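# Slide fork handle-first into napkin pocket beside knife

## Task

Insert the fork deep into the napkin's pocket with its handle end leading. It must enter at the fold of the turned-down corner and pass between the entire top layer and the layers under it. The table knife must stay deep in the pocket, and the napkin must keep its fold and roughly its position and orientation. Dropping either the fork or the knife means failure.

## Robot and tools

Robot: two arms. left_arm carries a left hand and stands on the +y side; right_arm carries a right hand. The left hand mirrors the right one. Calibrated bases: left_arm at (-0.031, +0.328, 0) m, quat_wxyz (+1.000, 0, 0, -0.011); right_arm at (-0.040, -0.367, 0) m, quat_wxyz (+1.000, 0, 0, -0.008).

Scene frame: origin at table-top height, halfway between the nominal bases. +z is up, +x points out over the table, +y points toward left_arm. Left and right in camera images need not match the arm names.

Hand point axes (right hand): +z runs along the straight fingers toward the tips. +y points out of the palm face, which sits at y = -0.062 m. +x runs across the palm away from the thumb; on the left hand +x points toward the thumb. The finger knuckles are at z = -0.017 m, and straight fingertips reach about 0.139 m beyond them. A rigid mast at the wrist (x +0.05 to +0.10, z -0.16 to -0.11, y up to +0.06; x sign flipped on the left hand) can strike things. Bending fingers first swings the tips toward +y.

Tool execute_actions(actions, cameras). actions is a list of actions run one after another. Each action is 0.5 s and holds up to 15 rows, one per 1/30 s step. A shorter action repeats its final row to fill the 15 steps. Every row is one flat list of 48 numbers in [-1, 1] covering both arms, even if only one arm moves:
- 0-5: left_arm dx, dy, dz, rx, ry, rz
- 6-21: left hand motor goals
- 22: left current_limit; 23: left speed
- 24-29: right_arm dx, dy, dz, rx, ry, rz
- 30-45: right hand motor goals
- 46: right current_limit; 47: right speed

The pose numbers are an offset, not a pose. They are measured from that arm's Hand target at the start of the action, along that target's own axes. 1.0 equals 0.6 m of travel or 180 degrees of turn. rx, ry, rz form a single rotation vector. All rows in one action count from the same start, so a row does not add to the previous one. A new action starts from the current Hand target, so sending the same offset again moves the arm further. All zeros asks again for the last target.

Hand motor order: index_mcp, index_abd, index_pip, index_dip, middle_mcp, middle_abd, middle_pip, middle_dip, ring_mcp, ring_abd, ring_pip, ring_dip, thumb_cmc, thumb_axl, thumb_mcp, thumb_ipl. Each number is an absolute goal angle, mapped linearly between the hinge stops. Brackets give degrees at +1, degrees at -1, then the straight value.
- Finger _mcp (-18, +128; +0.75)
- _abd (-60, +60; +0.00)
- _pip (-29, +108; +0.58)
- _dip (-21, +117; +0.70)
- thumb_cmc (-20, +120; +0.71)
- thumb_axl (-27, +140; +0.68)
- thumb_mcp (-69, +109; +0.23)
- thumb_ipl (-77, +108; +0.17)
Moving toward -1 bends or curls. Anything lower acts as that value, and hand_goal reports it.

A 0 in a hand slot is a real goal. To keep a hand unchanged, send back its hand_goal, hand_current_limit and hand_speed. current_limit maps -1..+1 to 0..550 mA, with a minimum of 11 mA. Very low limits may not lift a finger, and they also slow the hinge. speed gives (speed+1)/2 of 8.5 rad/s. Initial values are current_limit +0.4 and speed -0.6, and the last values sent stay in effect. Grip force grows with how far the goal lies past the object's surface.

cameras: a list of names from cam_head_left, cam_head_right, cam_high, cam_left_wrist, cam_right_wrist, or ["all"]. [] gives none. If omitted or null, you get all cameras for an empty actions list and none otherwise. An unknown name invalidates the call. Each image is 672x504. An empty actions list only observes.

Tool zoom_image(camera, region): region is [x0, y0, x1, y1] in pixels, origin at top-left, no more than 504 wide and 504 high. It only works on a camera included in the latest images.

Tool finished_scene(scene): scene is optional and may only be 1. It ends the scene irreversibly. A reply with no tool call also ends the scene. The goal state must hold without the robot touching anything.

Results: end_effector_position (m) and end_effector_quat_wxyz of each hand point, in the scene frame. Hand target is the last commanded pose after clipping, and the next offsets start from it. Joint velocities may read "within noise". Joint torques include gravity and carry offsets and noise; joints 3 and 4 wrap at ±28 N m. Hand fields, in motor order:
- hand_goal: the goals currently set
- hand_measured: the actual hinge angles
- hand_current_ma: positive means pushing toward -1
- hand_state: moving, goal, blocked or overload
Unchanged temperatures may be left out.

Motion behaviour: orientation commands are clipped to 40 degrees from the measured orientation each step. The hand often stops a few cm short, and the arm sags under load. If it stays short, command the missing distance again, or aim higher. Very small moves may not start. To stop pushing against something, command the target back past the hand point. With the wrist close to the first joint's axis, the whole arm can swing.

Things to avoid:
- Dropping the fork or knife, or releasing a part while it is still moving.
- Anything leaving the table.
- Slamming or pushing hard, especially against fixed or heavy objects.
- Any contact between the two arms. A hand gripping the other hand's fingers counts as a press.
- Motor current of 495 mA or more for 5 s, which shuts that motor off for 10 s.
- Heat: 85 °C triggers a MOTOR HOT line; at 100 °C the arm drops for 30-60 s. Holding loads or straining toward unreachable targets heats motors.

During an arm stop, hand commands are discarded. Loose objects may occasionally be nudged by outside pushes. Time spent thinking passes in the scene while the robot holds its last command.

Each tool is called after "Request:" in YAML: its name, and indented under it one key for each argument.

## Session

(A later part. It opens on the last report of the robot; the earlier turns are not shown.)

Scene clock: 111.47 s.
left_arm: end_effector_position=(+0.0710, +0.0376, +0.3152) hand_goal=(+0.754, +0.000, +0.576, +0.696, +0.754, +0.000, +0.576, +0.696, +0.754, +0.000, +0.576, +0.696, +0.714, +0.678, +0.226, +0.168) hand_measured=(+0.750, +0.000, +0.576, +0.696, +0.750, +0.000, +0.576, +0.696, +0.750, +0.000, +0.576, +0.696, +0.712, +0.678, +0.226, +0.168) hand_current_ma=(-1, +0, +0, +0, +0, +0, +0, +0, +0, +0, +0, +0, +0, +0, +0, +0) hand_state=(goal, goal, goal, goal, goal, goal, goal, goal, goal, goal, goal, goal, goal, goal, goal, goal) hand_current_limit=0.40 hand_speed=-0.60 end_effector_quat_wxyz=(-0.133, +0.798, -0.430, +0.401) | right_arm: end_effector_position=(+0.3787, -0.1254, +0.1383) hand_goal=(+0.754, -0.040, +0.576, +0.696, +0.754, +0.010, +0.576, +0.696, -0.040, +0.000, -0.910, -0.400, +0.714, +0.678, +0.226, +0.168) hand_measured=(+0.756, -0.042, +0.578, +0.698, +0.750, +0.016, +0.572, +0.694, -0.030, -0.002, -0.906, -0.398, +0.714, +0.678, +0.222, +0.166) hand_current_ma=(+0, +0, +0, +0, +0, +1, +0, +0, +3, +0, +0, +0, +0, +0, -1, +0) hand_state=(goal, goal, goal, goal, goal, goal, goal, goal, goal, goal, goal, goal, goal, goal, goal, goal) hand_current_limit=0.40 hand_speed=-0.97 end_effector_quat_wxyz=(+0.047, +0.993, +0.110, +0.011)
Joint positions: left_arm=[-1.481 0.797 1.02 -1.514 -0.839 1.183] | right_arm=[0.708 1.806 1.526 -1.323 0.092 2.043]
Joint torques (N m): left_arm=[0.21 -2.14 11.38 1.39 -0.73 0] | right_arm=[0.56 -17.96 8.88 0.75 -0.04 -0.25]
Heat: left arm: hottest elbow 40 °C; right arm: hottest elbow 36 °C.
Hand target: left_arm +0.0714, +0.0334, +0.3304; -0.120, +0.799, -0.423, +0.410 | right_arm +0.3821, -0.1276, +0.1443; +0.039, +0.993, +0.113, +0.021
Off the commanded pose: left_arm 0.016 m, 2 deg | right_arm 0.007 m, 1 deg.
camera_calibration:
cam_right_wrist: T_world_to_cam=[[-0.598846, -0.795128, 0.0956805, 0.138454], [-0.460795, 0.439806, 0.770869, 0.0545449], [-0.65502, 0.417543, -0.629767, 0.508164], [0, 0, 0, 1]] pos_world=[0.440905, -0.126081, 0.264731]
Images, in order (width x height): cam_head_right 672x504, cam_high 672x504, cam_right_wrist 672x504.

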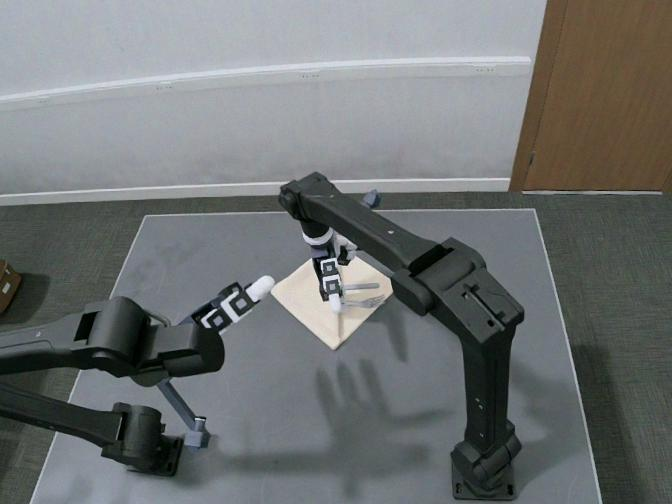

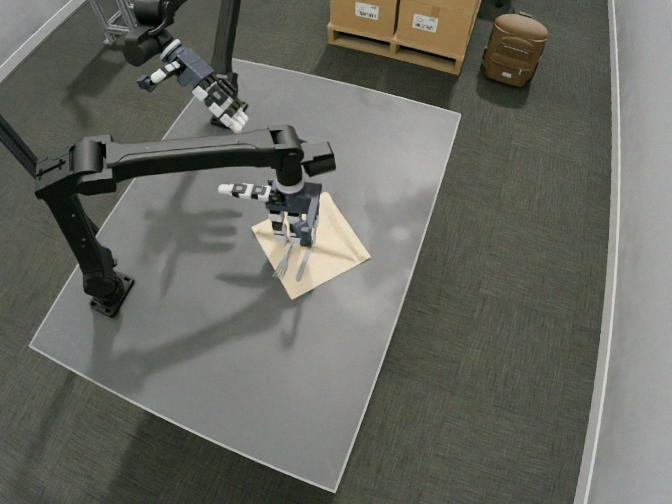

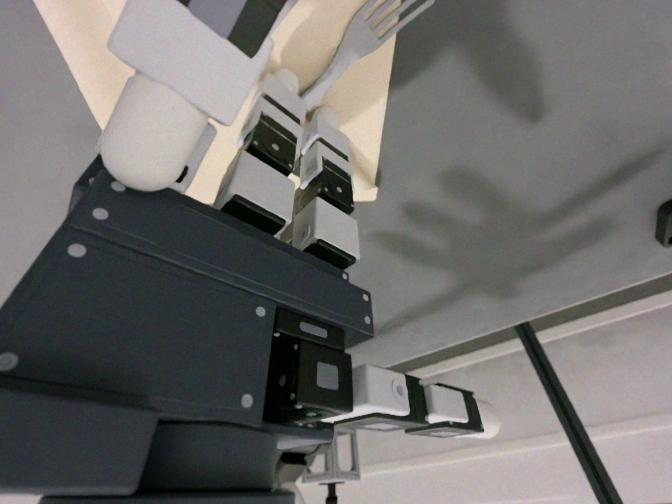

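Request:
execute_actions:
  actions:
    - [[0,0,0,0,0,0,0.754,0,0.576,0.696,0.754,0,0.576,0.696,0.754,0,0.576,0.696,0.714,0.678,0.226,0.168,0.4,-0.6,0,0,0,0,0,0,0.753,0.05,0.576,0.696,0.753,-0.04,0.576,0.696,-0.04,0,-0.91,-0.4,0.714,0.678,0.226,0.168,0.4,-0.9]]
    - [[0,0,0,0,0,0,0.754,0,0.576,0.696,0.754,0,0.576,0.696,0.754,0,0.576,0.696,0.714,0.678,0.226,0.168,0.4,-0.6,0.0038,0.002,-0.0165,0,0,0,0.753,0.05,0.576,0.696,0.753,-0.04,0.576,0.696,-0.04,0,-0.91,-0.4,0.714,0.678,0.226,0.168,0.4,-0.9],[0,0,0,0,0,0,0.754,0,0.576,0.696,0.754,0,0.576,0.696,0.754,0,0.576,0.696,0.714,0.678,0.226,0.168,0.4,-0.6,0.0076,0.004,-0.033,0,0,0,0.753,0.05,0.576,0.696,0.753,-0.04,0.576,0.696,-0.04,0,-0.91,-0.4,0.714,0.678,0.226,0.168,0.4,-0.9],[0,0,0,0,0,0,0.754,0,0.576,0.696,0.754,0,0.576,0.696,0.754,0,0.576,0.696,0.714,0.678,0.226,0.168,0.4,-0.6,0.0114,0.0065,-0.049,0,0,0,0.753,0.05,0.576,0.696,0.753,-0.04,0.576,0.696,-0.04,0,-0.91,-0.4,0.714,0.678,0.226,0.168,0.4,-0.9],[0,0,0,0,0,0,0.754,0,0.576,0.696,0.754,0,0.576,0.696,0.754,0,0.576,0.696,0.714,0.678,0.226,0.168,0.4,-0.6,0.0152,0.0085,-0.0658,0,0,0,0.753,0.05,0.576,0.696,0.753,-0.04,0.576,0.696,-0.04,0,-0.91,-0.4,0.714,0.678,0.226,0.168,0.4,-0.9]]
  cameras: ["cam_head_right","cam_right_wrist","cam_high"]

Request:
zoom_image:
  camera: "cam_head_right"
  region: [310, 270, 400, 330]

Request:
zoom_image:
  camera: "cam_high"
  region: [240, 190, 360, 300]

Scene clock: 114.00 s.
left_arm: end_effector_position=(+0.0710, +0.0376, +0.3152) hand_goal=(+0.754, +0.000, +0.576, +0.696, +0.754, +0.000, +0.576, +0.696, +0.754, +0.000, +0.576, +0.696, +0.714, +0.678, +0.226, +0.168) hand_measured=(+0.750, +0.000, +0.576, +0.696, +0.750, +0.000, +0.576, +0.696, +0.750, +0.000, +0.576, +0.696, +0.712, +0.678, +0.226, +0.168) hand_current_ma=(-1, +0, +0, +0, +0, +0, +0, +0, +0, +0, +0, +0, +0, +0, +0, +0) hand_state=(goal, goal, goal, goal, goal, goal, goal, goal, goal, goal, goal, goal, goal, goal, goal, goal) hand_current_limit=0.40 hand_speed=-0.60 end_effector_quat_wxyz=(-0.133, +0.798, -0.430, +0.401) | right_arm: end_effector_position=(+0.3739, -0.1345, +0.1569) hand_goal=(+0.754, +0.050, +0.576, +0.696, +0.754, -0.040, +0.576, +0.696, -0.040, +0.000, -0.910, -0.400, +0.714, +0.678, +0.226, +0.168) hand_measured=(+0.756, +0.046, +0.578, +0.698, +0.752, -0.036, +0.574, +0.694, -0.030, -0.002, -0.906, -0.398, +0.714, +0.678, +0.222, +0.166) hand_current_ma=(+0, +0, +0, +0, +0, +0, +0, +0, +3, +0, +0, +0, +0, +0, -1, +0) hand_state=(goal, goal, goal, goal, goal, goal, goal, goal, goal, goal, goal, goal, goal, goal, goal, goal) hand_current_limit=0.40 hand_speed=-0.90 end_effector_quat_wxyz=(+0.058, +0.992, +0.112, -0.005)
Joint positions: left_arm=[-1.481 0.797 1.02 -1.514 -0.839 1.183] | right_arm=[0.701 1.795 1.552 -1.4 0.092 2.034]
Joint torques (N m): left_arm=[0.32 -2.14 11.38 1.39 -0.73 -0.01] | right_arm=[0.09 -17.61 14.53 -0.18 0.01 -0.27]
Heat: left arm: hottest elbow 40 °C; right arm: hottest elbow 36 °C.
Hand target: left_arm +0.0714, +0.0334, +0.3304; -0.120, +0.799, -0.423, +0.410 | right_arm +0.3902, -0.1277, +0.1845; +0.039, +0.993, +0.113, +0.021
Off the commanded pose: left_arm 0.016 m, 2 deg | right_arm 0.033 m, 4 deg.
camera_calibration:
cam_right_wrist: T_world_to_cam=[[-0.593847, -0.793427, 0.133492, 0.119136], [-0.437924, 0.45793, 0.773643, 0.0354489], [-0.674959, 0.400966, -0.619401, 0.524116], [0, 0, 0, 1]] pos_world=[0.440029, -0.13186, 0.281309]
Images, in order (width x height): cam_head_right 672x504, cam_high 672x504, cam_right_wrist 672x504.

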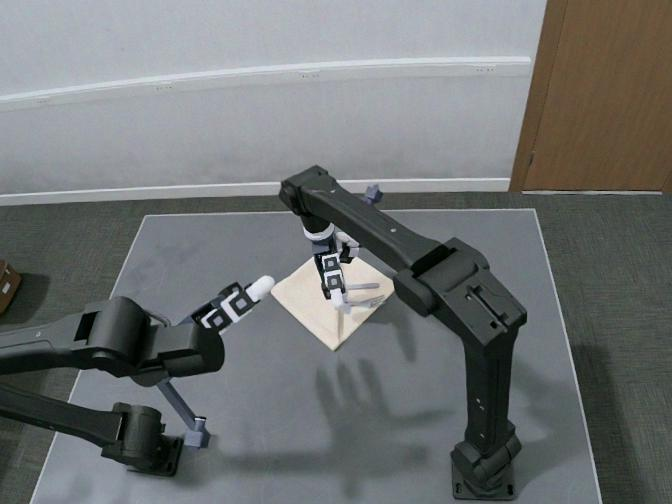

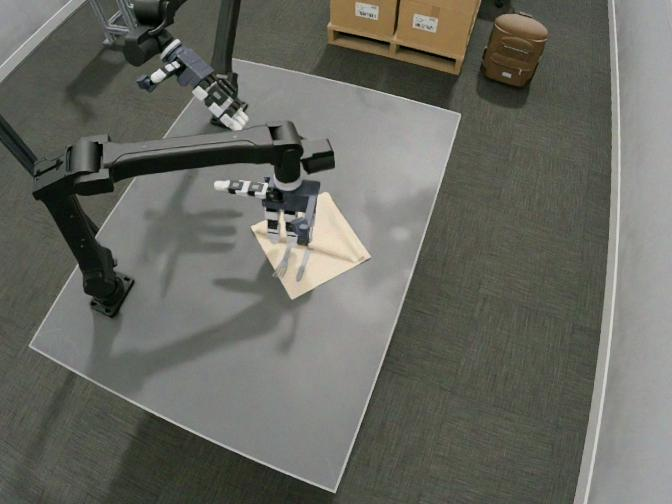

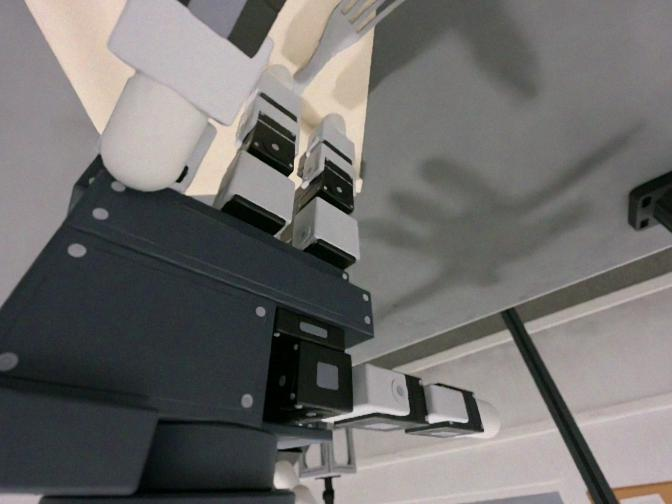

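Scaled by 5.600 from the camera's 672x504 image, which has a finer 960x720 frame.

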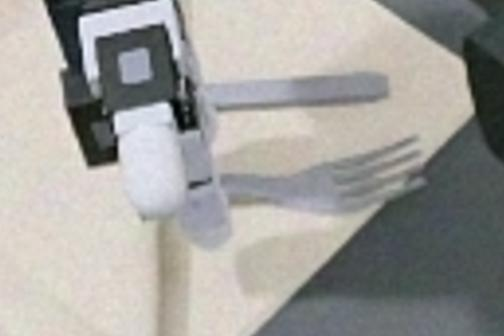

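Scaled by 4.200 from the camera's 672x504 image, which has a finer 960x720 frame.

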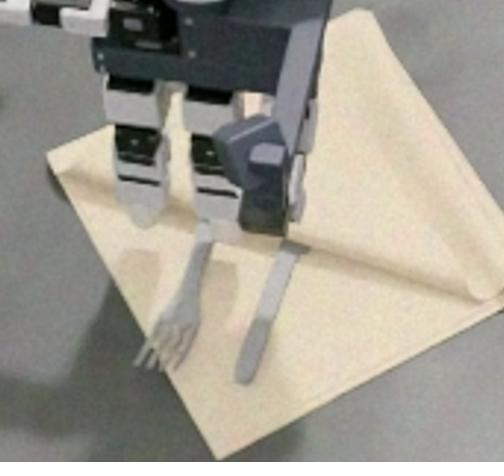

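Request:
execute_actions:
  actions:
    - [[0,0,0,0,0,0,0.754,0,0.576,0.696,0.754,0,0.576,0.696,0.754,0,0.576,0.696,0.714,0.678,0.226,0.168,0.4,-0.6,0,0.0014,-0.02,0,0,0,0.753,0.05,0.576,0.696,0.753,-0.04,0.576,0.696,-0.04,0,-0.91,-0.4,0.714,0.678,0.226,0.168,0.4,-0.9],[0,0,0,0,0,0,0.754,0,0.576,0.696,0.754,0,0.576,0.696,0.754,0,0.576,0.696,0.714,0.678,0.226,0.168,0.4,-0.6,0,0.003,-0.045,0,0,0,0.753,0.05,0.576,0.696,0.753,-0.04,0.576,0.696,-0.04,0,-0.91,-0.4,0.714,0.678,0.226,0.168,0.4,-0.9],[0,0,0,0,0,0,0.754,0,0.576,0.696,0.754,0,0.576,0.696,0.754,0,0.576,0.696,0.714,0.678,0.226,0.168,0.4,-0.6,-0.003,0.02,-0.063,0,0,0,0.753,0.05,0.576,0.696,0.753,-0.04,0.576,0.696,-0.04,0,-0.91,-0.4,0.714,0.678,0.226,0.168,0.4,-0.9],[0,0,0,0,0,0,0.754,0,0.576,0.696,0.754,0,0.576,0.696,0.754,0,0.576,0.696,0.714,0.678,0.226,0.168,0.4,-0.6,-0.006,0.038,-0.063,0,0,0,0.753,0.05,0.576,0.696,0.753,-0.04,0.576,0.696,-0.04,0,-0.91,-0.4,0.714,0.678,0.226,0.168,0.4,-0.9],[0,0,0,0,0,0,0.754,0,0.576,0.696,0.754,0,0.576,0.696,0.754,0,0.576,0.696,0.714,0.678,0.226,0.168,0.4,-0.6,-0.009,0.054,-0.063,0,0,0,0.753,0.05,0.576,0.696,0.753,-0.04,0.576,0.696,-0.04,0,-0.91,-0.4,0.714,0.678,0.226,0.168,0.4,-0.9]]
  cameras: ["cam_head_right","cam_head_left","cam_high"]

Request:
zoom_image:
  camera: "cam_head_right"
  region: [260, 230, 410, 360]

Request:
zoom_image:
  camera: "cam_high"
  region: [240, 180, 390, 310]

Scene clock: 115.37 s.
left_arm: end_effector_position=(+0.0710, +0.0376, +0.3152) hand_goal=(+0.754, +0.000, +0.576, +0.696, +0.754, +0.000, +0.576, +0.696, +0.754, +0.000, +0.576, +0.696, +0.714, +0.678, +0.226, +0.168) hand_measured=(+0.750, +0.000, +0.576, +0.696, +0.750, +0.000, +0.576, +0.696, +0.750, +0.000, +0.576, +0.696, +0.712, +0.678, +0.226, +0.168) hand_current_ma=(-1, +0, +0, +0, +0, +0, +0, +0, +0, +0, +0, +0, +0, +0, +0, +0) hand_state=(goal, goal, goal, goal, goal, goal, goal, goal, goal, goal, goal, goal, goal, goal, goal, goal) hand_current_limit=0.40 hand_speed=-0.60 end_effector_quat_wxyz=(-0.133, +0.798, -0.430, +0.401) | right_arm: end_effector_position=(+0.3774, -0.1663, +0.2042) hand_goal=(+0.754, +0.050, +0.576, +0.696, +0.754, -0.040, +0.576, +0.696, -0.040, +0.000, -0.910, -0.400, +0.714, +0.678, +0.226, +0.168) hand_measured=(+0.756, +0.048, +0.578, +0.698, +0.752, -0.036, +0.574, +0.694, -0.030, -0.002, -0.906, -0.398, +0.714, +0.678, +0.222, +0.166) hand_current_ma=(+0, +0, +0, +0, +0, +0, +0, +0, +3, +0, +0, +0, +0, +0, -1, +0) hand_state=(goal, goal, goal, goal, goal, goal, goal, goal, goal, goal, goal, goal, goal, goal, goal, goal) hand_current_limit=0.40 hand_speed=-0.90 end_effector_quat_wxyz=(+0.053, +0.993, +0.107, +0.001)
Joint positions: left_arm=[-1.481 0.797 1.02 -1.514 -0.839 1.183] | right_arm=[0.647 1.719 1.579 -1.482 0.092 1.99]
Joint torques (N m): left_arm=[0.21 -2.14 11.37 1.37 -0.73 -0.01] | right_arm=[0.97 -15.68 14.54 -0.06 0.03 -0.26]
Heat: left arm: hottest elbow 40 °C; right arm: hottest elbow 36 °C.
Hand target: left_arm +0.0714, +0.0334, +0.3304; -0.120, +0.799, -0.423, +0.410 | right_arm +0.3903, -0.1577, +0.2245; +0.039, +0.993, +0.113, +0.021
Off the commanded pose: left_arm 0.016 m, 2 deg | right_arm 0.026 m, 3 deg.
Images, in order (width x height): cam_head_left 672x504, cam_head_right 672x504, cam_high 672x504.

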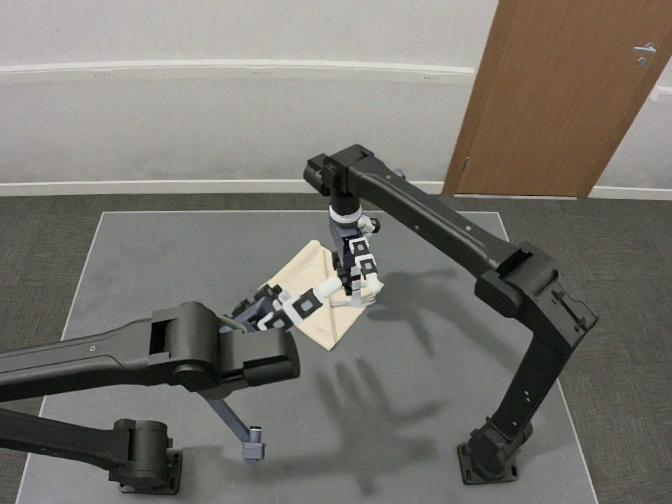

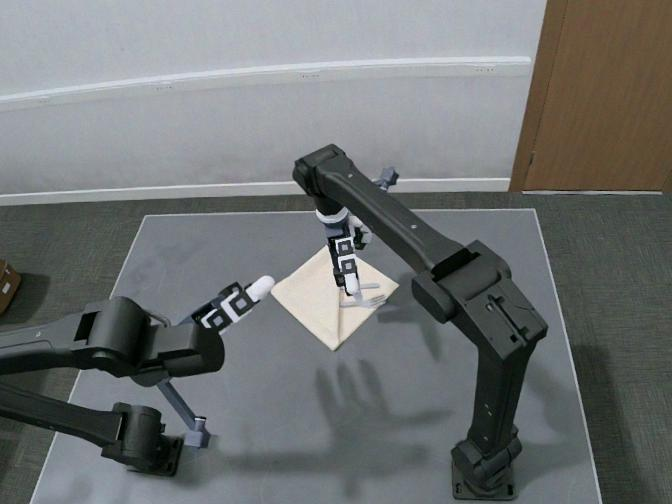

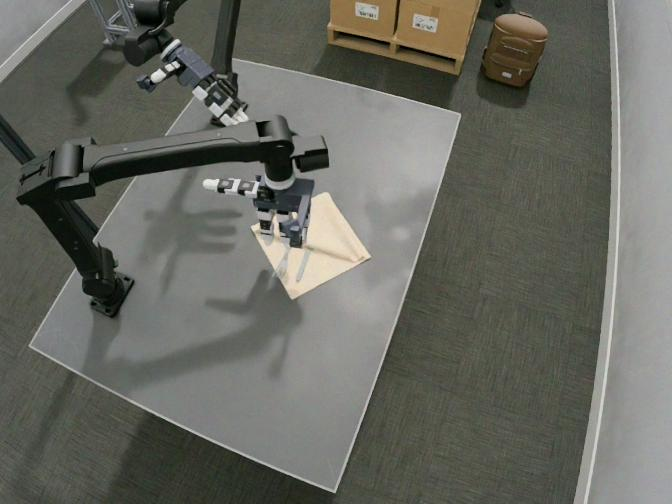

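Scaled by 3.360 from the camera's 672x504 image, which has a finer 960x720 frame.

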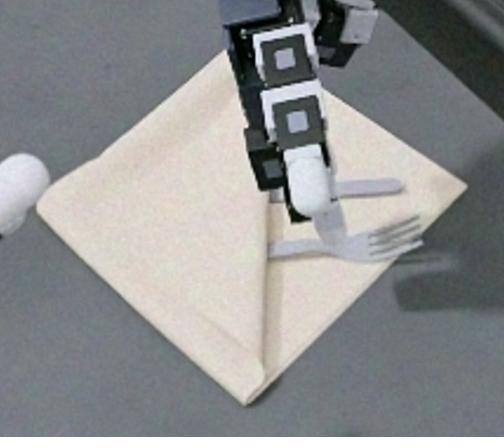

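Scaled by 3.360 from the camera's 672x504 image, which has a finer 960x720 frame.

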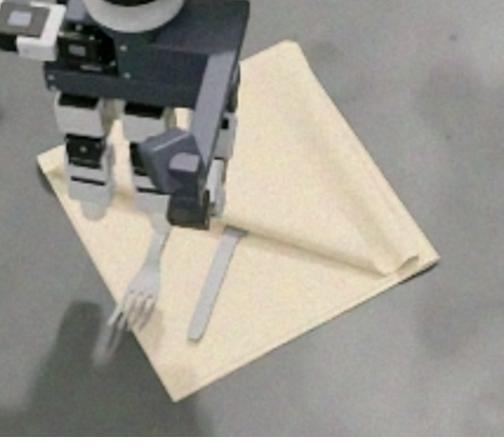

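Request:
execute_actions:
  actions: []

Request:
zoom_image:
  camera: "cam_head_right"
  region: [325, 275, 405, 325]

Request:
zoom_image:
  camera: "cam_high"
  region: [250, 230, 320, 290]

Request:
zoom_image:
  camera: "cam_head_left"
  region: [310, 275, 400, 345]

Scene clock: 115.53 s.
left_arm: end_effector_position=(+0.0710, +0.0376, +0.3152) hand_goal=(+0.754, +0.000, +0.576, +0.696, +0.754, +0.000, +0.576, +0.696, +0.754, +0.000, +0.576, +0.696, +0.714, +0.678, +0.226, +0.168) hand_measured=(+0.750, +0.000, +0.576, +0.696, +0.750, +0.000, +0.576, +0.696, +0.750, +0.000, +0.576, +0.696, +0.712, +0.678, +0.226, +0.168) hand_current_ma=(-1, +0, +0, +0, +0, +0, +0, +0, +0, +0, +0, +0, +0, +0, +0, +0) hand_state=(goal, goal, goal, goal, goal, goal, goal, goal, goal, goal, goal, goal, goal, goal, goal, goal) hand_current_limit=0.40 hand_speed=-0.60 end_effector_quat_wxyz=(-0.133, +0.798, -0.430, +0.401) | right_arm: end_effector_position=(+0.3775, -0.1663, +0.2042) hand_goal=(+0.754, +0.050, +0.576, +0.696, +0.754, -0.040, +0.576, +0.696, -0.040, +0.000, -0.910, -0.400, +0.714, +0.678, +0.226, +0.168) hand_measured=(+0.756, +0.048, +0.578, +0.698, +0.752, -0.036, +0.574, +0.694, -0.030, -0.002, -0.906, -0.398, +0.714, +0.678, +0.222, +0.166) hand_current_ma=(+0, +0, +0, +0, +0, +0, +0, +0, +3, +0, +0, +0, +0, +0, -1, +0) hand_state=(goal, goal, goal, goal, goal, goal, goal, goal, goal, goal, goal, goal, goal, goal, goal, goal) hand_current_limit=0.40 hand_speed=-0.90 end_effector_quat_wxyz=(+0.053, +0.993, +0.107, +0.001)
Joint positions: left_arm=[-1.481 0.797 1.02 -1.514 -0.839 1.183] | right_arm=[0.647 1.719 1.579 -1.482 0.092 1.989]
Joint velocities: within noise
Joint torques (N m): left_arm=[0.26 -2.14 11.37 1.37 -0.72 0] | right_arm=[0.62 -15.85 14.53 -0.1 0.02 -0.25]
Motor temperatures (°C): left_arm=[32 31 40 25 29 29] | right_arm=[32 30 36 25 26 26]
Heat: left arm: hottest elbow 40 °C; right arm: hottest elbow 36 °C.
Hand target: left_arm +0.0714, +0.0334, +0.3304; -0.120, +0.799, -0.423, +0.410 | right_arm +0.3903, -0.1577, +0.2245; +0.039, +0.993, +0.113, +0.021
Off the commanded pose: left_arm 0.016 m, 2 deg | right_arm 0.026 m, 3 deg.
camera_calibration:
cam_right_wrist: T_world_to_cam=[[-0.602709, -0.789218, 0.1178, 0.0968787], [-0.441928, 0.453054, 0.774236, 0.0154907], [-0.664411, 0.41458, -0.621837, 0.567381], [0, 0, 0, 1]] pos_world=[0.442209, -0.165784, 0.329413]

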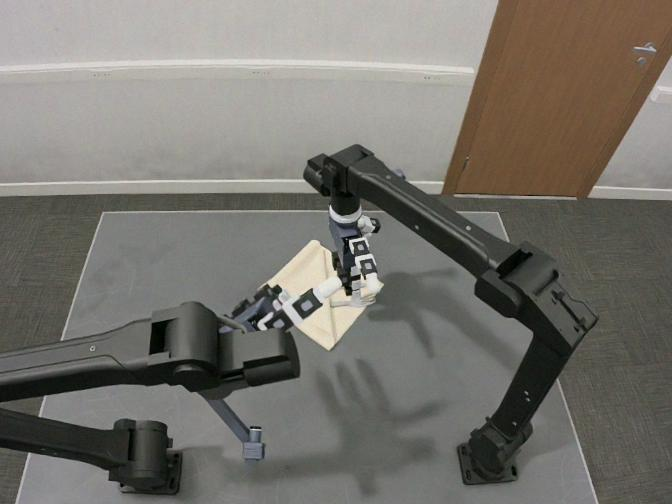

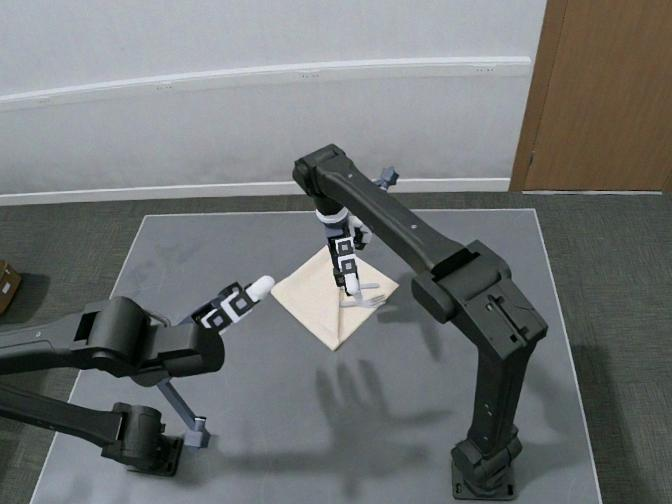

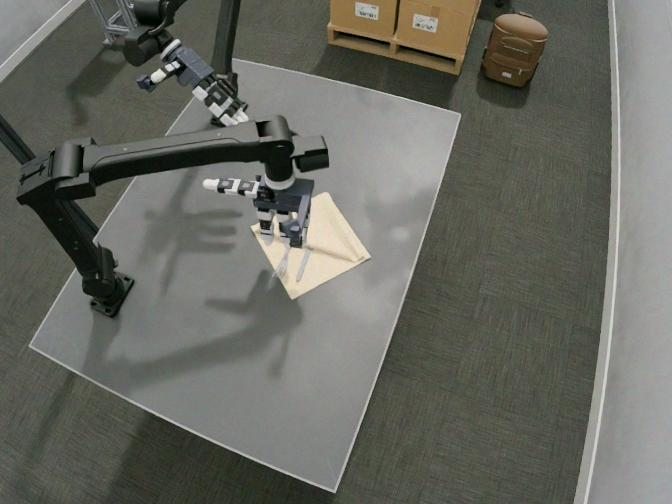

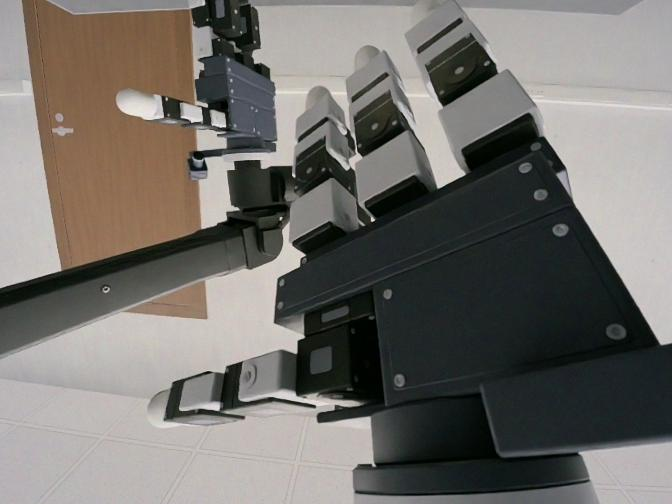

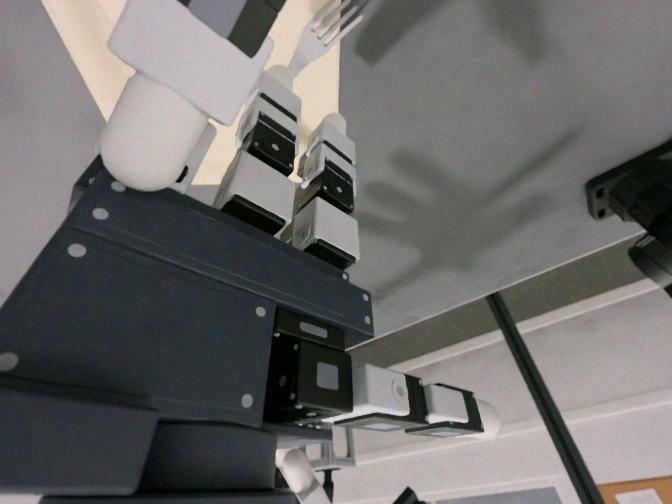

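Scaled by 6.300 from the camera's 672x504 image, which has a finer 960x720 frame.

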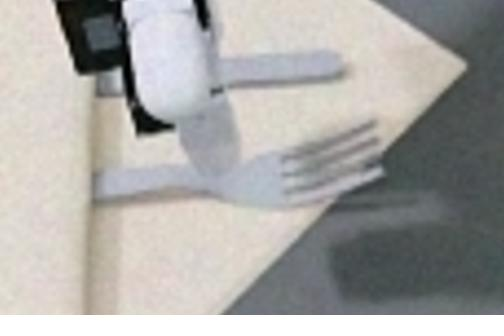

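Scaled by 7.200 from the camera's 672x504 image, which has a finer 960x720 frame.

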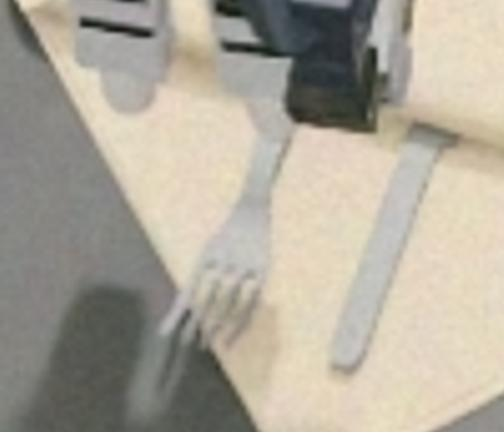

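Scaled by 5.600 from the camera's 672x504 image, which has a finer 960x720 frame.

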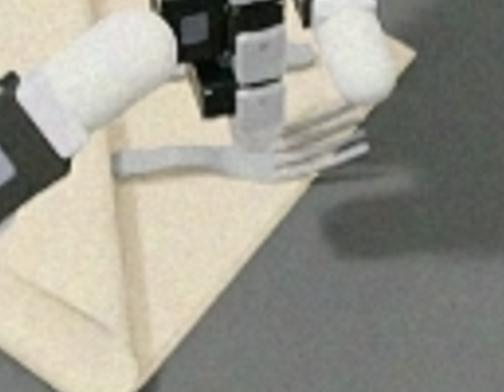

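Request:
execute_actions:
  actions:
    - [[0,0,0,0,0,0,0.754,0,0.576,0.696,0.754,0,0.576,0.696,0.754,0,0.576,0.696,0.714,0.678,0.226,0.168,0.4,-0.6,-0.006,0.0133,0.0037,0,0,0,-0.04,0,-0.91,-0.4,0.753,0,0.576,0.696,-0.04,0,-0.91,-0.4,0.714,0.678,0.226,0.168,0.4,-0.6],[0,0,0,0,0,0,0.754,0,0.576,0.696,0.754,0,0.576,0.696,0.754,0,0.576,0.696,0.714,0.678,0.226,0.168,0.4,-0.6,-0.012,0.0266,0.0074,0,0,0,-0.04,0,-0.91,-0.4,0.753,0,0.576,0.696,-0.04,0,-0.91,-0.4,0.714,0.678,0.226,0.168,0.4,-0.6],[0,0,0,0,0,0,0.754,0,0.576,0.696,0.754,0,0.576,0.696,0.754,0,0.576,0.696,0.714,0.678,0.226,0.168,0.4,-0.6,-0.0174,0.0398,0.011,0,0,0,-0.04,0,-0.91,-0.4,0.753,0,0.576,0.696,-0.04,0,-0.91,-0.4,0.714,0.678,0.226,0.168,0.4,-0.6],[0,0,0,0,0,0,0.754,0,0.576,0.696,0.754,0,0.576,0.696,0.754,0,0.576,0.696,0.714,0.678,0.226,0.168,0.4,-0.6,-0.023,0.0531,0.0148,0,0,0,-0.04,0,-0.91,-0.4,0.753,0,0.576,0.696,-0.04,0,-0.91,-0.4,0.714,0.678,0.226,0.168,0.4,-0.6],[0,0,0,0,0,0,0.754,0,0.576,0.696,0.754,0,0.576,0.696,0.754,0,0.576,0.696,0.714,0.678,0.226,0.168,0.4,-0.6,-0.029,0.0664,0.0185,0,0,0,-0.04,0,-0.91,-0.4,0.753,0,0.576,0.696,-0.04,0,-0.91,-0.4,0.714,0.678,0.226,0.168,0.4,-0.6],[0,0,0,0,0,0,0.754,0,0.576,0.696,0.754,0,0.576,0.696,0.754,0,0.576,0.696,0.714,0.678,0.226,0.168,0.4,-0.6,-0.035,0.08,0.022,0,0,0,-0.04,0,-0.91,-0.4,0.753,0,0.576,0.696,-0.04,0,-0.91,-0.4,0.714,0.678,0.226,0.168,0.4,-0.6]]
    - [[0,0,0,0,0,0,0.754,0,0.576,0.696,0.754,0,0.576,0.696,0.754,0,0.576,0.696,0.714,0.678,0.226,0.168,0.4,-0.6,-0.012,0.0266,0.0074,0,0,0,-0.04,0,-0.91,-0.4,0.753,0,0.576,0.696,-0.04,0,-0.91,-0.4,0.714,0.678,0.226,0.168,0.4,-0.6],[0,0,0,0,0,0,0.754,0,0.576,0.696,0.754,0,0.576,0.696,0.754,0,0.576,0.696,0.714,0.678,0.226,0.168,0.4,-0.6,-0.023,0.0531,0.0148,0,0,0,-0.04,0,-0.91,-0.4,0.753,0,0.576,0.696,-0.04,0,-0.91,-0.4,0.714,0.678,0.226,0.168,0.4,-0.6],[0,0,0,0,0,0,0.754,0,0.576,0.696,0.754,0,0.576,0.696,0.754,0,0.576,0.696,0.714,0.678,0.226,0.168,0.4,-0.6,-0.0345,0.0797,0.022,0,0,0,-0.04,0,-0.91,-0.4,0.753,0,0.576,0.696,-0.04,0,-0.91,-0.4,0.714,0.678,0.226,0.168,0.4,-0.6]]
  cameras: ["cam_head_right","cam_high","cam_right_wrist"]

Request:
zoom_image:
  camera: "cam_head_right"
  region: [260, 230, 430, 360]

Request:
zoom_image:
  camera: "cam_high"
  region: [210, 180, 390, 320]

Scene clock: 119.83 s.
left_arm: end_effector_position=(+0.0710, +0.0376, +0.3152) hand_goal=(+0.754, +0.000, +0.576, +0.696, +0.754, +0.000, +0.576, +0.696, +0.754, +0.000, +0.576, +0.696, +0.714, +0.678, +0.226, +0.168) hand_measured=(+0.750, +0.000, +0.576, +0.696, +0.750, +0.000, +0.576, +0.696, +0.750, +0.000, +0.576, +0.696, +0.712, +0.678, +0.226, +0.168) hand_current_ma=(-1, +0, +0, +0, +0, +0, +0, +0, +0, +0, +0, +0, +0, +0, +0, +0) hand_state=(goal, goal, goal, goal, goal, goal, goal, goal, goal, goal, goal, goal, goal, goal, goal, goal) hand_current_limit=0.40 hand_speed=-0.60 end_effector_quat_wxyz=(-0.133, +0.798, -0.430, +0.401) | right_arm: end_effector_position=(+0.3717, -0.2630, +0.2000) hand_goal=(-0.040, +0.000, -0.910, -0.400, +0.754, +0.000, +0.576, +0.696, -0.040, +0.000, -0.910, -0.400, +0.714, +0.678, +0.226, +0.168) hand_measured=(-0.022, +0.002, -0.906, -0.398, +0.754, -0.002, +0.574, +0.694, -0.030, -0.002, -0.906, -0.398, +0.714, +0.678, +0.222, +0.166) hand_current_ma=(+8, +0, +1, +0, +0, +0, +0, +0, +3, +0, +0, +0, +0, +0, -1, +0) hand_state=(goal, goal, goal, goal, goal, goal, goal, goal, goal, goal, goal, goal, goal, goal, goal, goal) hand_current_limit=0.40 hand_speed=-0.60 end_effector_quat_wxyz=(+0.045, +0.993, +0.105, +0.010)
Joint positions: left_arm=[-1.481 0.797 1.02 -1.514 -0.839 1.183] | right_arm=[0.482 1.561 1.375 -1.399 0.091 1.826]
Joint torques (N m): left_arm=[0.26 -2.08 11.37 1.39 -0.72 -0.01] | right_arm=[1.32 -14.56 9.13 0.8 0.07 -0.23]
Heat: left arm: hottest elbow 40 °C; right arm: hottest elbow 36 °C.
Hand target: left_arm +0.0714, +0.0334, +0.3304; -0.120, +0.799, -0.423, +0.410 | right_arm +0.3725, -0.2621, +0.2048; +0.039, +0.993, +0.113, +0.021
Off the commanded pose: left_arm 0.016 m, 2 deg | right_arm 0.005 m, 2 deg.
camera_calibration:
cam_right_wrist: T_world_to_cam=[[-0.606788, -0.789291, 0.0939587, 0.0238495], [-0.453384, 0.440773, 0.774701, 0.060987], [-0.652879, 0.42748, -0.625307, 0.600834], [0, 0, 0, 1]] pos_world=[0.434394, -0.264902, 0.326218]
Images, in order (width x height): cam_head_right 672x504, cam_high 672x504, cam_right_wrist 672x504.

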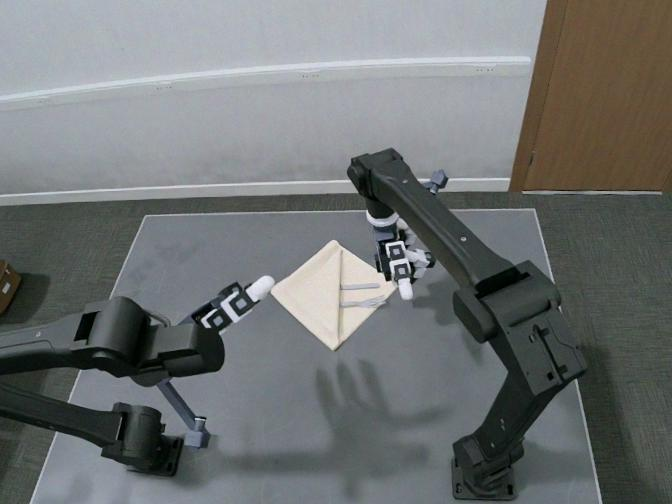

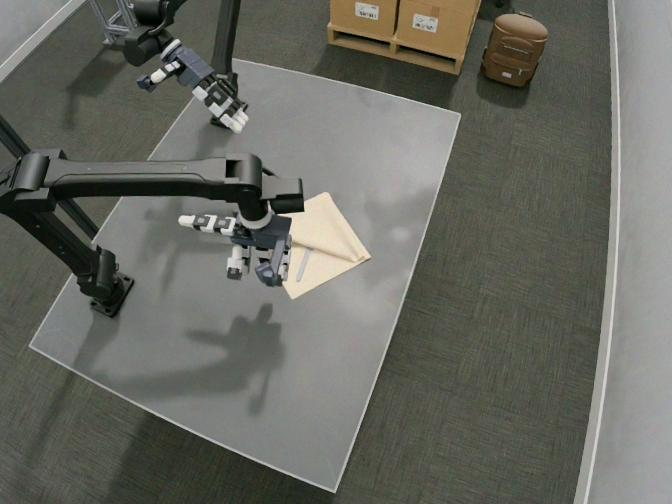

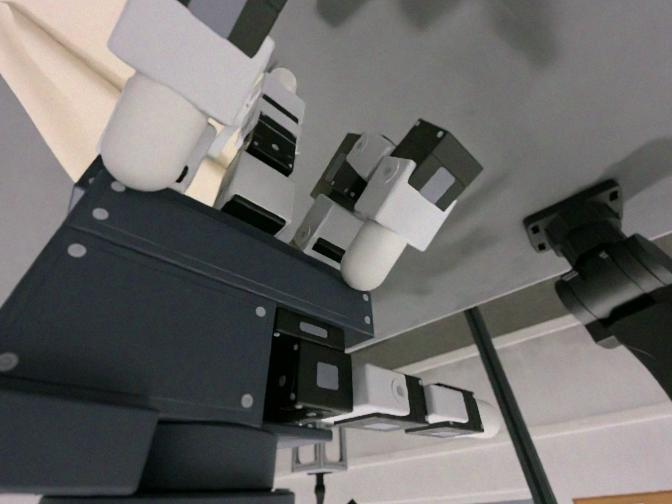

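Scaled by 2.965 from the camera's 672x504 image, which has a finer 960x720 frame.

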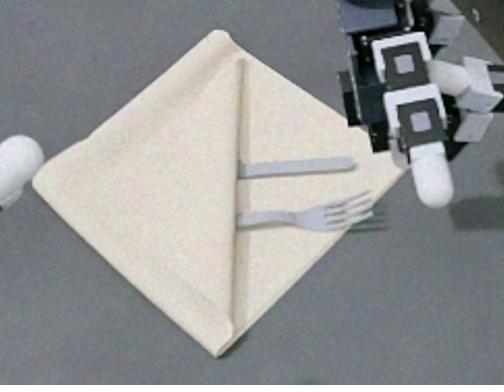

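Scaled by 2.800 from the camera's 672x504 image, which has a finer 960x720 frame.

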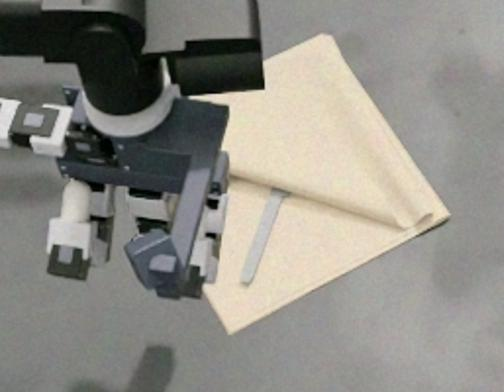

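Request:
zoom_image:
  camera: "cam_head_right"
  region: [330, 275, 400, 325]

Request:
zoom_image:
  camera: "cam_head_right"
  region: [265, 235, 405, 355]

Scaled by 7.200 from the camera's 672x504 image, which has a finer 960x720 frame.

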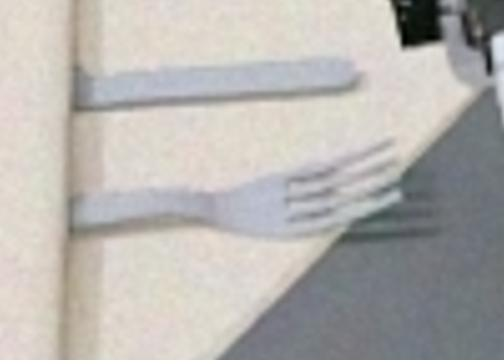

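Scaled by 3.600 from the camera's 672x504 image, which has a finer 960x720 frame.

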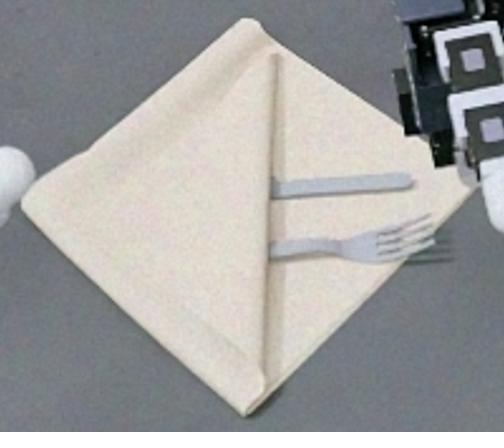

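Request:
execute_actions:
  actions:
    - [[0,0,0,0,0,0,0.754,0,0.576,0.696,0.754,0,0.576,0.696,0.754,0,0.576,0.696,0.714,0.678,0.226,0.168,0.4,-0.6,-0.004,0,0.016,0,0,0,-0.04,0,-0.91,-0.4,0.753,0,0.576,0.696,-0.04,0,-0.91,-0.4,0.714,0.678,0.226,0.168,0.4,-0.6],[0,0,0,0,0,0,0.754,0,0.576,0.696,0.754,0,0.576,0.696,0.754,0,0.576,0.696,0.714,0.678,0.226,0.168,0.4,-0.6,-0.008,-0.001,0.033,0,0,0,-0.04,0,-0.91,-0.4,0.753,0,0.576,0.696,-0.04,0,-0.91,-0.4,0.714,0.678,0.226,0.168,0.4,-0.6],[0,0,0,0,0,0,0.754,0,0.576,0.696,0.754,0,0.576,0.696,0.754,0,0.576,0.696,0.714,0.678,0.226,0.168,0.4,-0.6,-0.012,-0.001,0.05,0,0,0,-0.04,0,-0.91,-0.4,0.753,0,0.576,0.696,-0.04,0,-0.91,-0.4,0.714,0.678,0.226,0.168,0.4,-0.6],[0,0,0,0,0,0,0.754,0,0.576,0.696,0.754,0,0.576,0.696,0.754,0,0.576,0.696,0.714,0.678,0.226,0.168,0.4,-0.6,-0.016,-0.002,0.067,0,0,0,-0.04,0,-0.91,-0.4,0.753,0,0.576,0.696,-0.04,0,-0.91,-0.4,0.714,0.678,0.226,0.168,0.4,-0.6],[0,0,0,0,0,0,0.754,0,0.576,0.696,0.754,0,0.576,0.696,0.754,0,0.576,0.696,0.714,0.678,0.226,0.168,0.4,-0.6,-0.0192,-0.002,0.0828,0,0,0,-0.04,0,-0.91,-0.4,0.753,0,0.576,0.696,-0.04,0,-0.91,-0.4,0.714,0.678,0.226,0.168,0.4,-0.6]]
  cameras: ["cam_head_right","cam_head_left","cam_high"]

Request:
zoom_image:
  camera: "cam_head_right"
  region: [330, 265, 430, 335]

Request:
zoom_image:
  camera: "cam_head_left"
  region: [310, 255, 430, 345]

Scene clock: 121.47 s.
left_arm: end_effector_position=(+0.0710, +0.0376, +0.3152) hand_goal=(+0.754, +0.000, +0.576, +0.696, +0.754, +0.000, +0.576, +0.696, +0.754, +0.000, +0.576, +0.696, +0.714, +0.678, +0.226, +0.168) hand_measured=(+0.750, +0.000, +0.576, +0.696, +0.750, +0.000, +0.576, +0.696, +0.750, +0.000, +0.576, +0.696, +0.712, +0.678, +0.226, +0.168) hand_current_ma=(-1, +0, +0, +0, +0, +0, +0, +0, +0, +0, +0, +0, +0, +0, +0, +0) hand_state=(goal, goal, goal, goal, goal, goal, goal, goal, goal, goal, goal, goal, goal, goal, goal, goal) hand_current_limit=0.40 hand_speed=-0.60 end_effector_quat_wxyz=(-0.133, +0.798, -0.430, +0.401) | right_arm: end_effector_position=(+0.3603, -0.2688, +0.1543) hand_goal=(-0.040, +0.000, -0.910, -0.400, +0.754, +0.000, +0.576, +0.696, -0.040, +0.000, -0.910, -0.400, +0.714, +0.678, +0.226, +0.168) hand_measured=(-0.024, +0.002, -0.906, -0.398, +0.754, -0.002, +0.574, +0.694, -0.030, -0.002, -0.906, -0.398, +0.714, +0.678, +0.222, +0.166) hand_current_ma=(+7, +0, +1, +0, +0, +0, +0, +0, +3, +0, +0, +0, +0, +0, -1, +0) hand_state=(goal, goal, goal, goal, goal, goal, goal, goal, goal, goal, goal, goal, goal, goal, goal, goal) hand_current_limit=0.40 hand_speed=-0.60 end_effector_quat_wxyz=(+0.043, +0.993, +0.106, +0.014)
Joint positions: left_arm=[-1.481 0.797 1.02 -1.514 -0.839 1.183] | right_arm=[0.482 1.551 1.241 -1.265 0.09 1.824]
Joint torques (N m): left_arm=[0.21 -2.14 11.37 1.39 -0.73 0] | right_arm=[1.08 -13.33 9.22 1.01 0.08 -0.27]
Heat: left arm: hottest elbow 40 °C; right arm: hottest elbow 36 °C.
Hand target: left_arm +0.0714, +0.0334, +0.3304; -0.120, +0.799, -0.423, +0.410 | right_arm +0.3635, -0.2672, +0.1548; +0.039, +0.993, +0.113, +0.021
Off the commanded pose: left_arm 0.016 m, 2 deg | right_arm 0.004 m, 1 deg.
Images, in order (width x height): cam_head_left 672x504, cam_head_right 672x504, cam_high 672x504.

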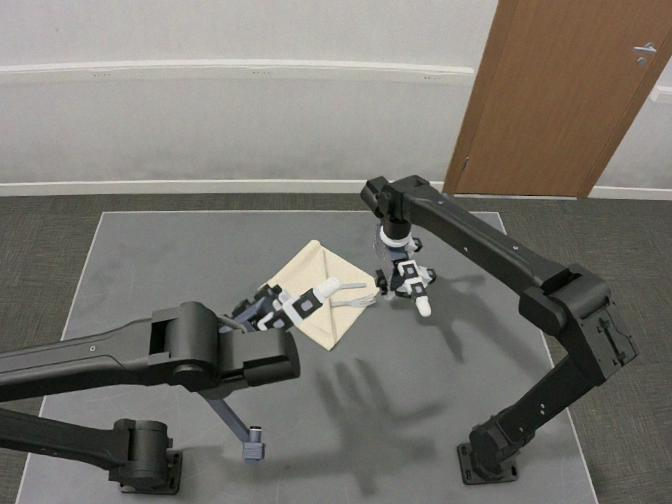

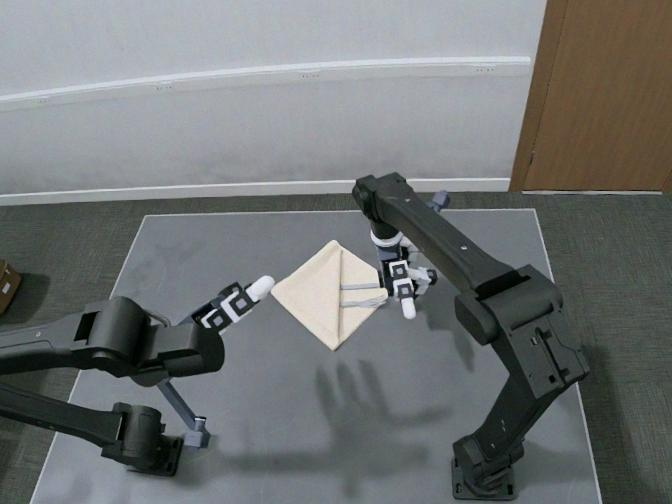

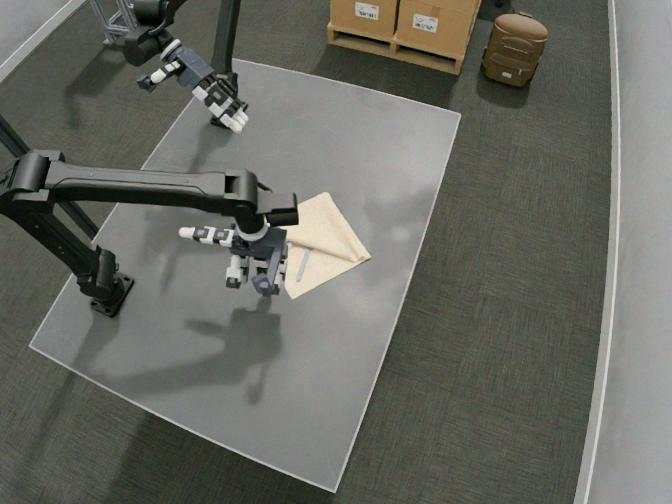

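Scaled by 5.040 from the camera's 672x504 image, which has a finer 960x720 frame.

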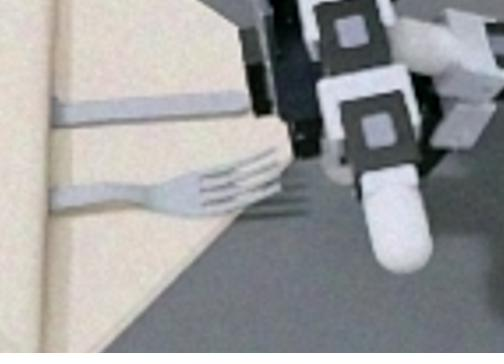

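Scaled by 4.200 from the camera's 672x504 image, which has a finer 960x720 frame.

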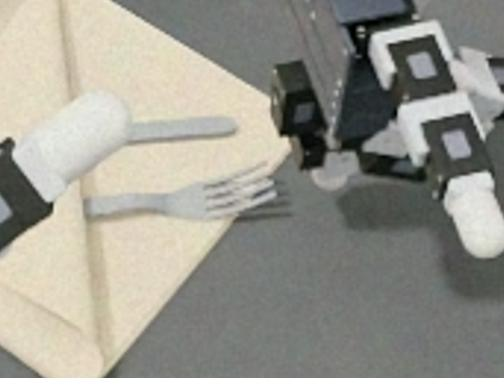

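Request:
execute_actions:
  actions:
    - [[0,0,0,0,0,0,0.754,0,0.576,0.696,0.754,0,0.576,0.696,0.754,0,0.576,0.696,0.714,0.678,0.226,0.168,0.4,-0.6,0.006,0,0.014,0,0,0,-0.04,0,-0.91,-0.4,0.753,0,0.576,0.696,-0.04,0,-0.91,-0.4,0.714,0.678,0.226,0.168,0.4,-0.6],[0,0,0,0,0,0,0.754,0,0.576,0.696,0.754,0,0.576,0.696,0.754,0,0.576,0.696,0.714,0.678,0.226,0.168,0.4,-0.6,0.012,0.0007,0.0289,0,0,0,-0.04,0,-0.91,-0.4,0.753,0,0.576,0.696,-0.04,0,-0.91,-0.4,0.714,0.678,0.226,0.168,0.4,-0.6]]
  cameras: ["cam_head_right","cam_head_left"]

Request:
zoom_image:
  camera: "cam_head_right"
  region: [340, 265, 420, 325]

Request:
zoom_image:
  camera: "cam_head_left"
  region: [330, 265, 420, 335]

Scene clock: 125.30 s.
left_arm: end_effector_position=(+0.0710, +0.0376, +0.3152) hand_goal=(+0.754, +0.000, +0.576, +0.696, +0.754, +0.000, +0.576, +0.696, +0.754, +0.000, +0.576, +0.696, +0.714, +0.678, +0.226, +0.168) hand_measured=(+0.750, +0.000, +0.576, +0.696, +0.750, +0.000, +0.576, +0.696, +0.750, +0.000, +0.576, +0.696, +0.712, +0.678, +0.226, +0.168) hand_current_ma=(-1, +0, +0, +0, +0, +0, +0, +0, +0, +0, +0, +0, +0, +0, +0, +0) hand_state=(goal, goal, goal, goal, goal, goal, goal, goal, goal, goal, goal, goal, goal, goal, goal, goal) hand_current_limit=0.40 hand_speed=-0.60 end_effector_quat_wxyz=(-0.133, +0.798, -0.430, +0.401) | right_arm: end_effector_position=(+0.3680, -0.2653, +0.1427) hand_goal=(-0.040, +0.000, -0.910, -0.400, +0.754, +0.000, +0.576, +0.696, -0.040, +0.000, -0.910, -0.400, +0.714, +0.678, +0.226, +0.168) hand_measured=(-0.024, +0.002, -0.906, -0.398, +0.754, -0.002, +0.574, +0.694, -0.030, -0.002, -0.906, -0.398, +0.714, +0.678, +0.222, +0.166) hand_current_ma=(+7, +0, +1, +0, +0, +0, +0, +0, +3, +0, +0, +0, +0, +0, -1, +0) hand_state=(goal, goal, goal, goal, goal, goal, goal, goal, goal, goal, goal, goal, goal, goal, goal, goal) hand_current_limit=0.40 hand_speed=-0.60 end_effector_quat_wxyz=(+0.040, +0.993, +0.109, +0.021)
Joint positions: left_arm=[-1.481 0.797 1.02 -1.514 -0.839 1.183] | right_arm=[0.482 1.571 1.234 -1.223 0.09 1.816]
Joint torques (N m): left_arm=[0.26 -2.14 11.38 1.37 -0.73 -0.01] | right_arm=[0.56 -12.34 8.99 0.85 0.08 -0.27]
Heat: left arm: hottest elbow 40 °C; right arm: hottest elbow 36 °C.
Hand target: left_arm +0.0714, +0.0334, +0.3304; -0.120, +0.799, -0.423, +0.410 | right_arm +0.3714, -0.2673, +0.1379; +0.039, +0.993, +0.113, +0.021
Off the commanded pose: left_arm 0.016 m, 2 deg | right_arm 0.006 m, 0 deg.
Images, in order (width x height): cam_head_left 672x504, cam_head_right 672x504.

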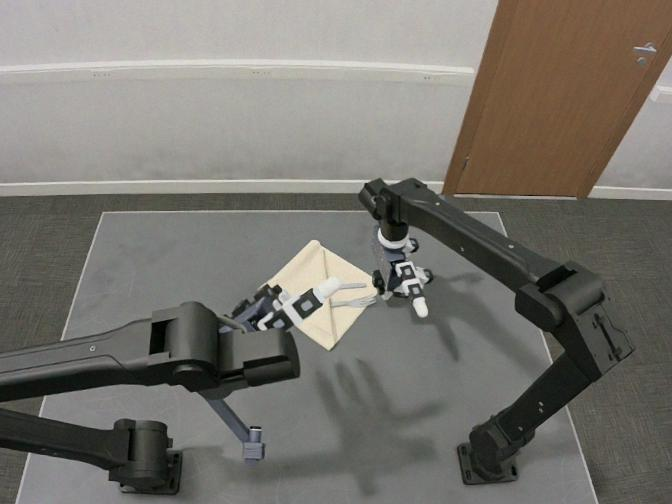

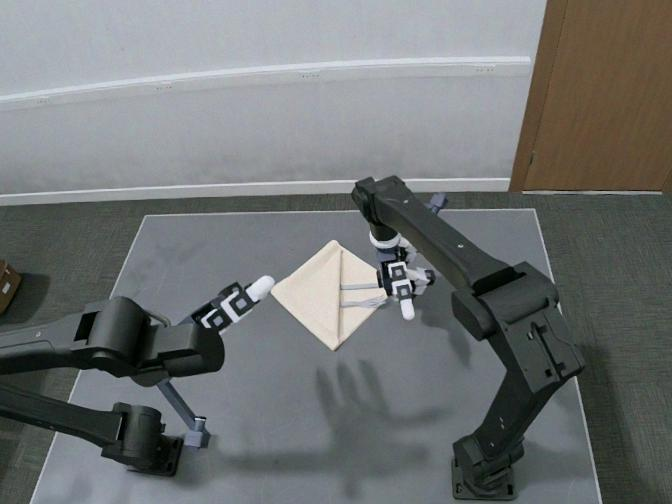

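Scaled by 6.300 from the camera's 672x504 image, which has a finer 960x720 frame.

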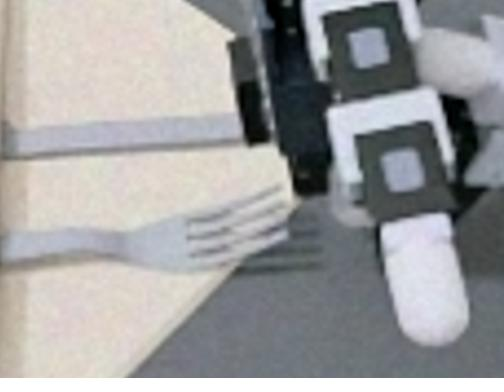

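Scaled by 5.600 from the camera's 672x504 image, which has a finer 960x720 frame.

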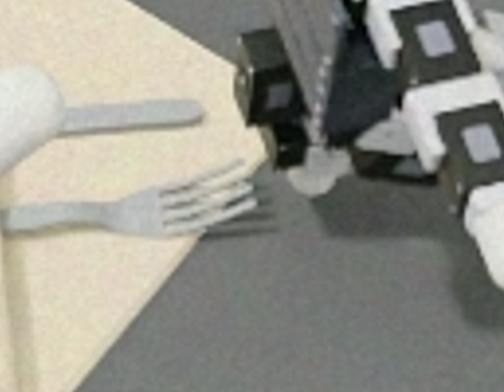

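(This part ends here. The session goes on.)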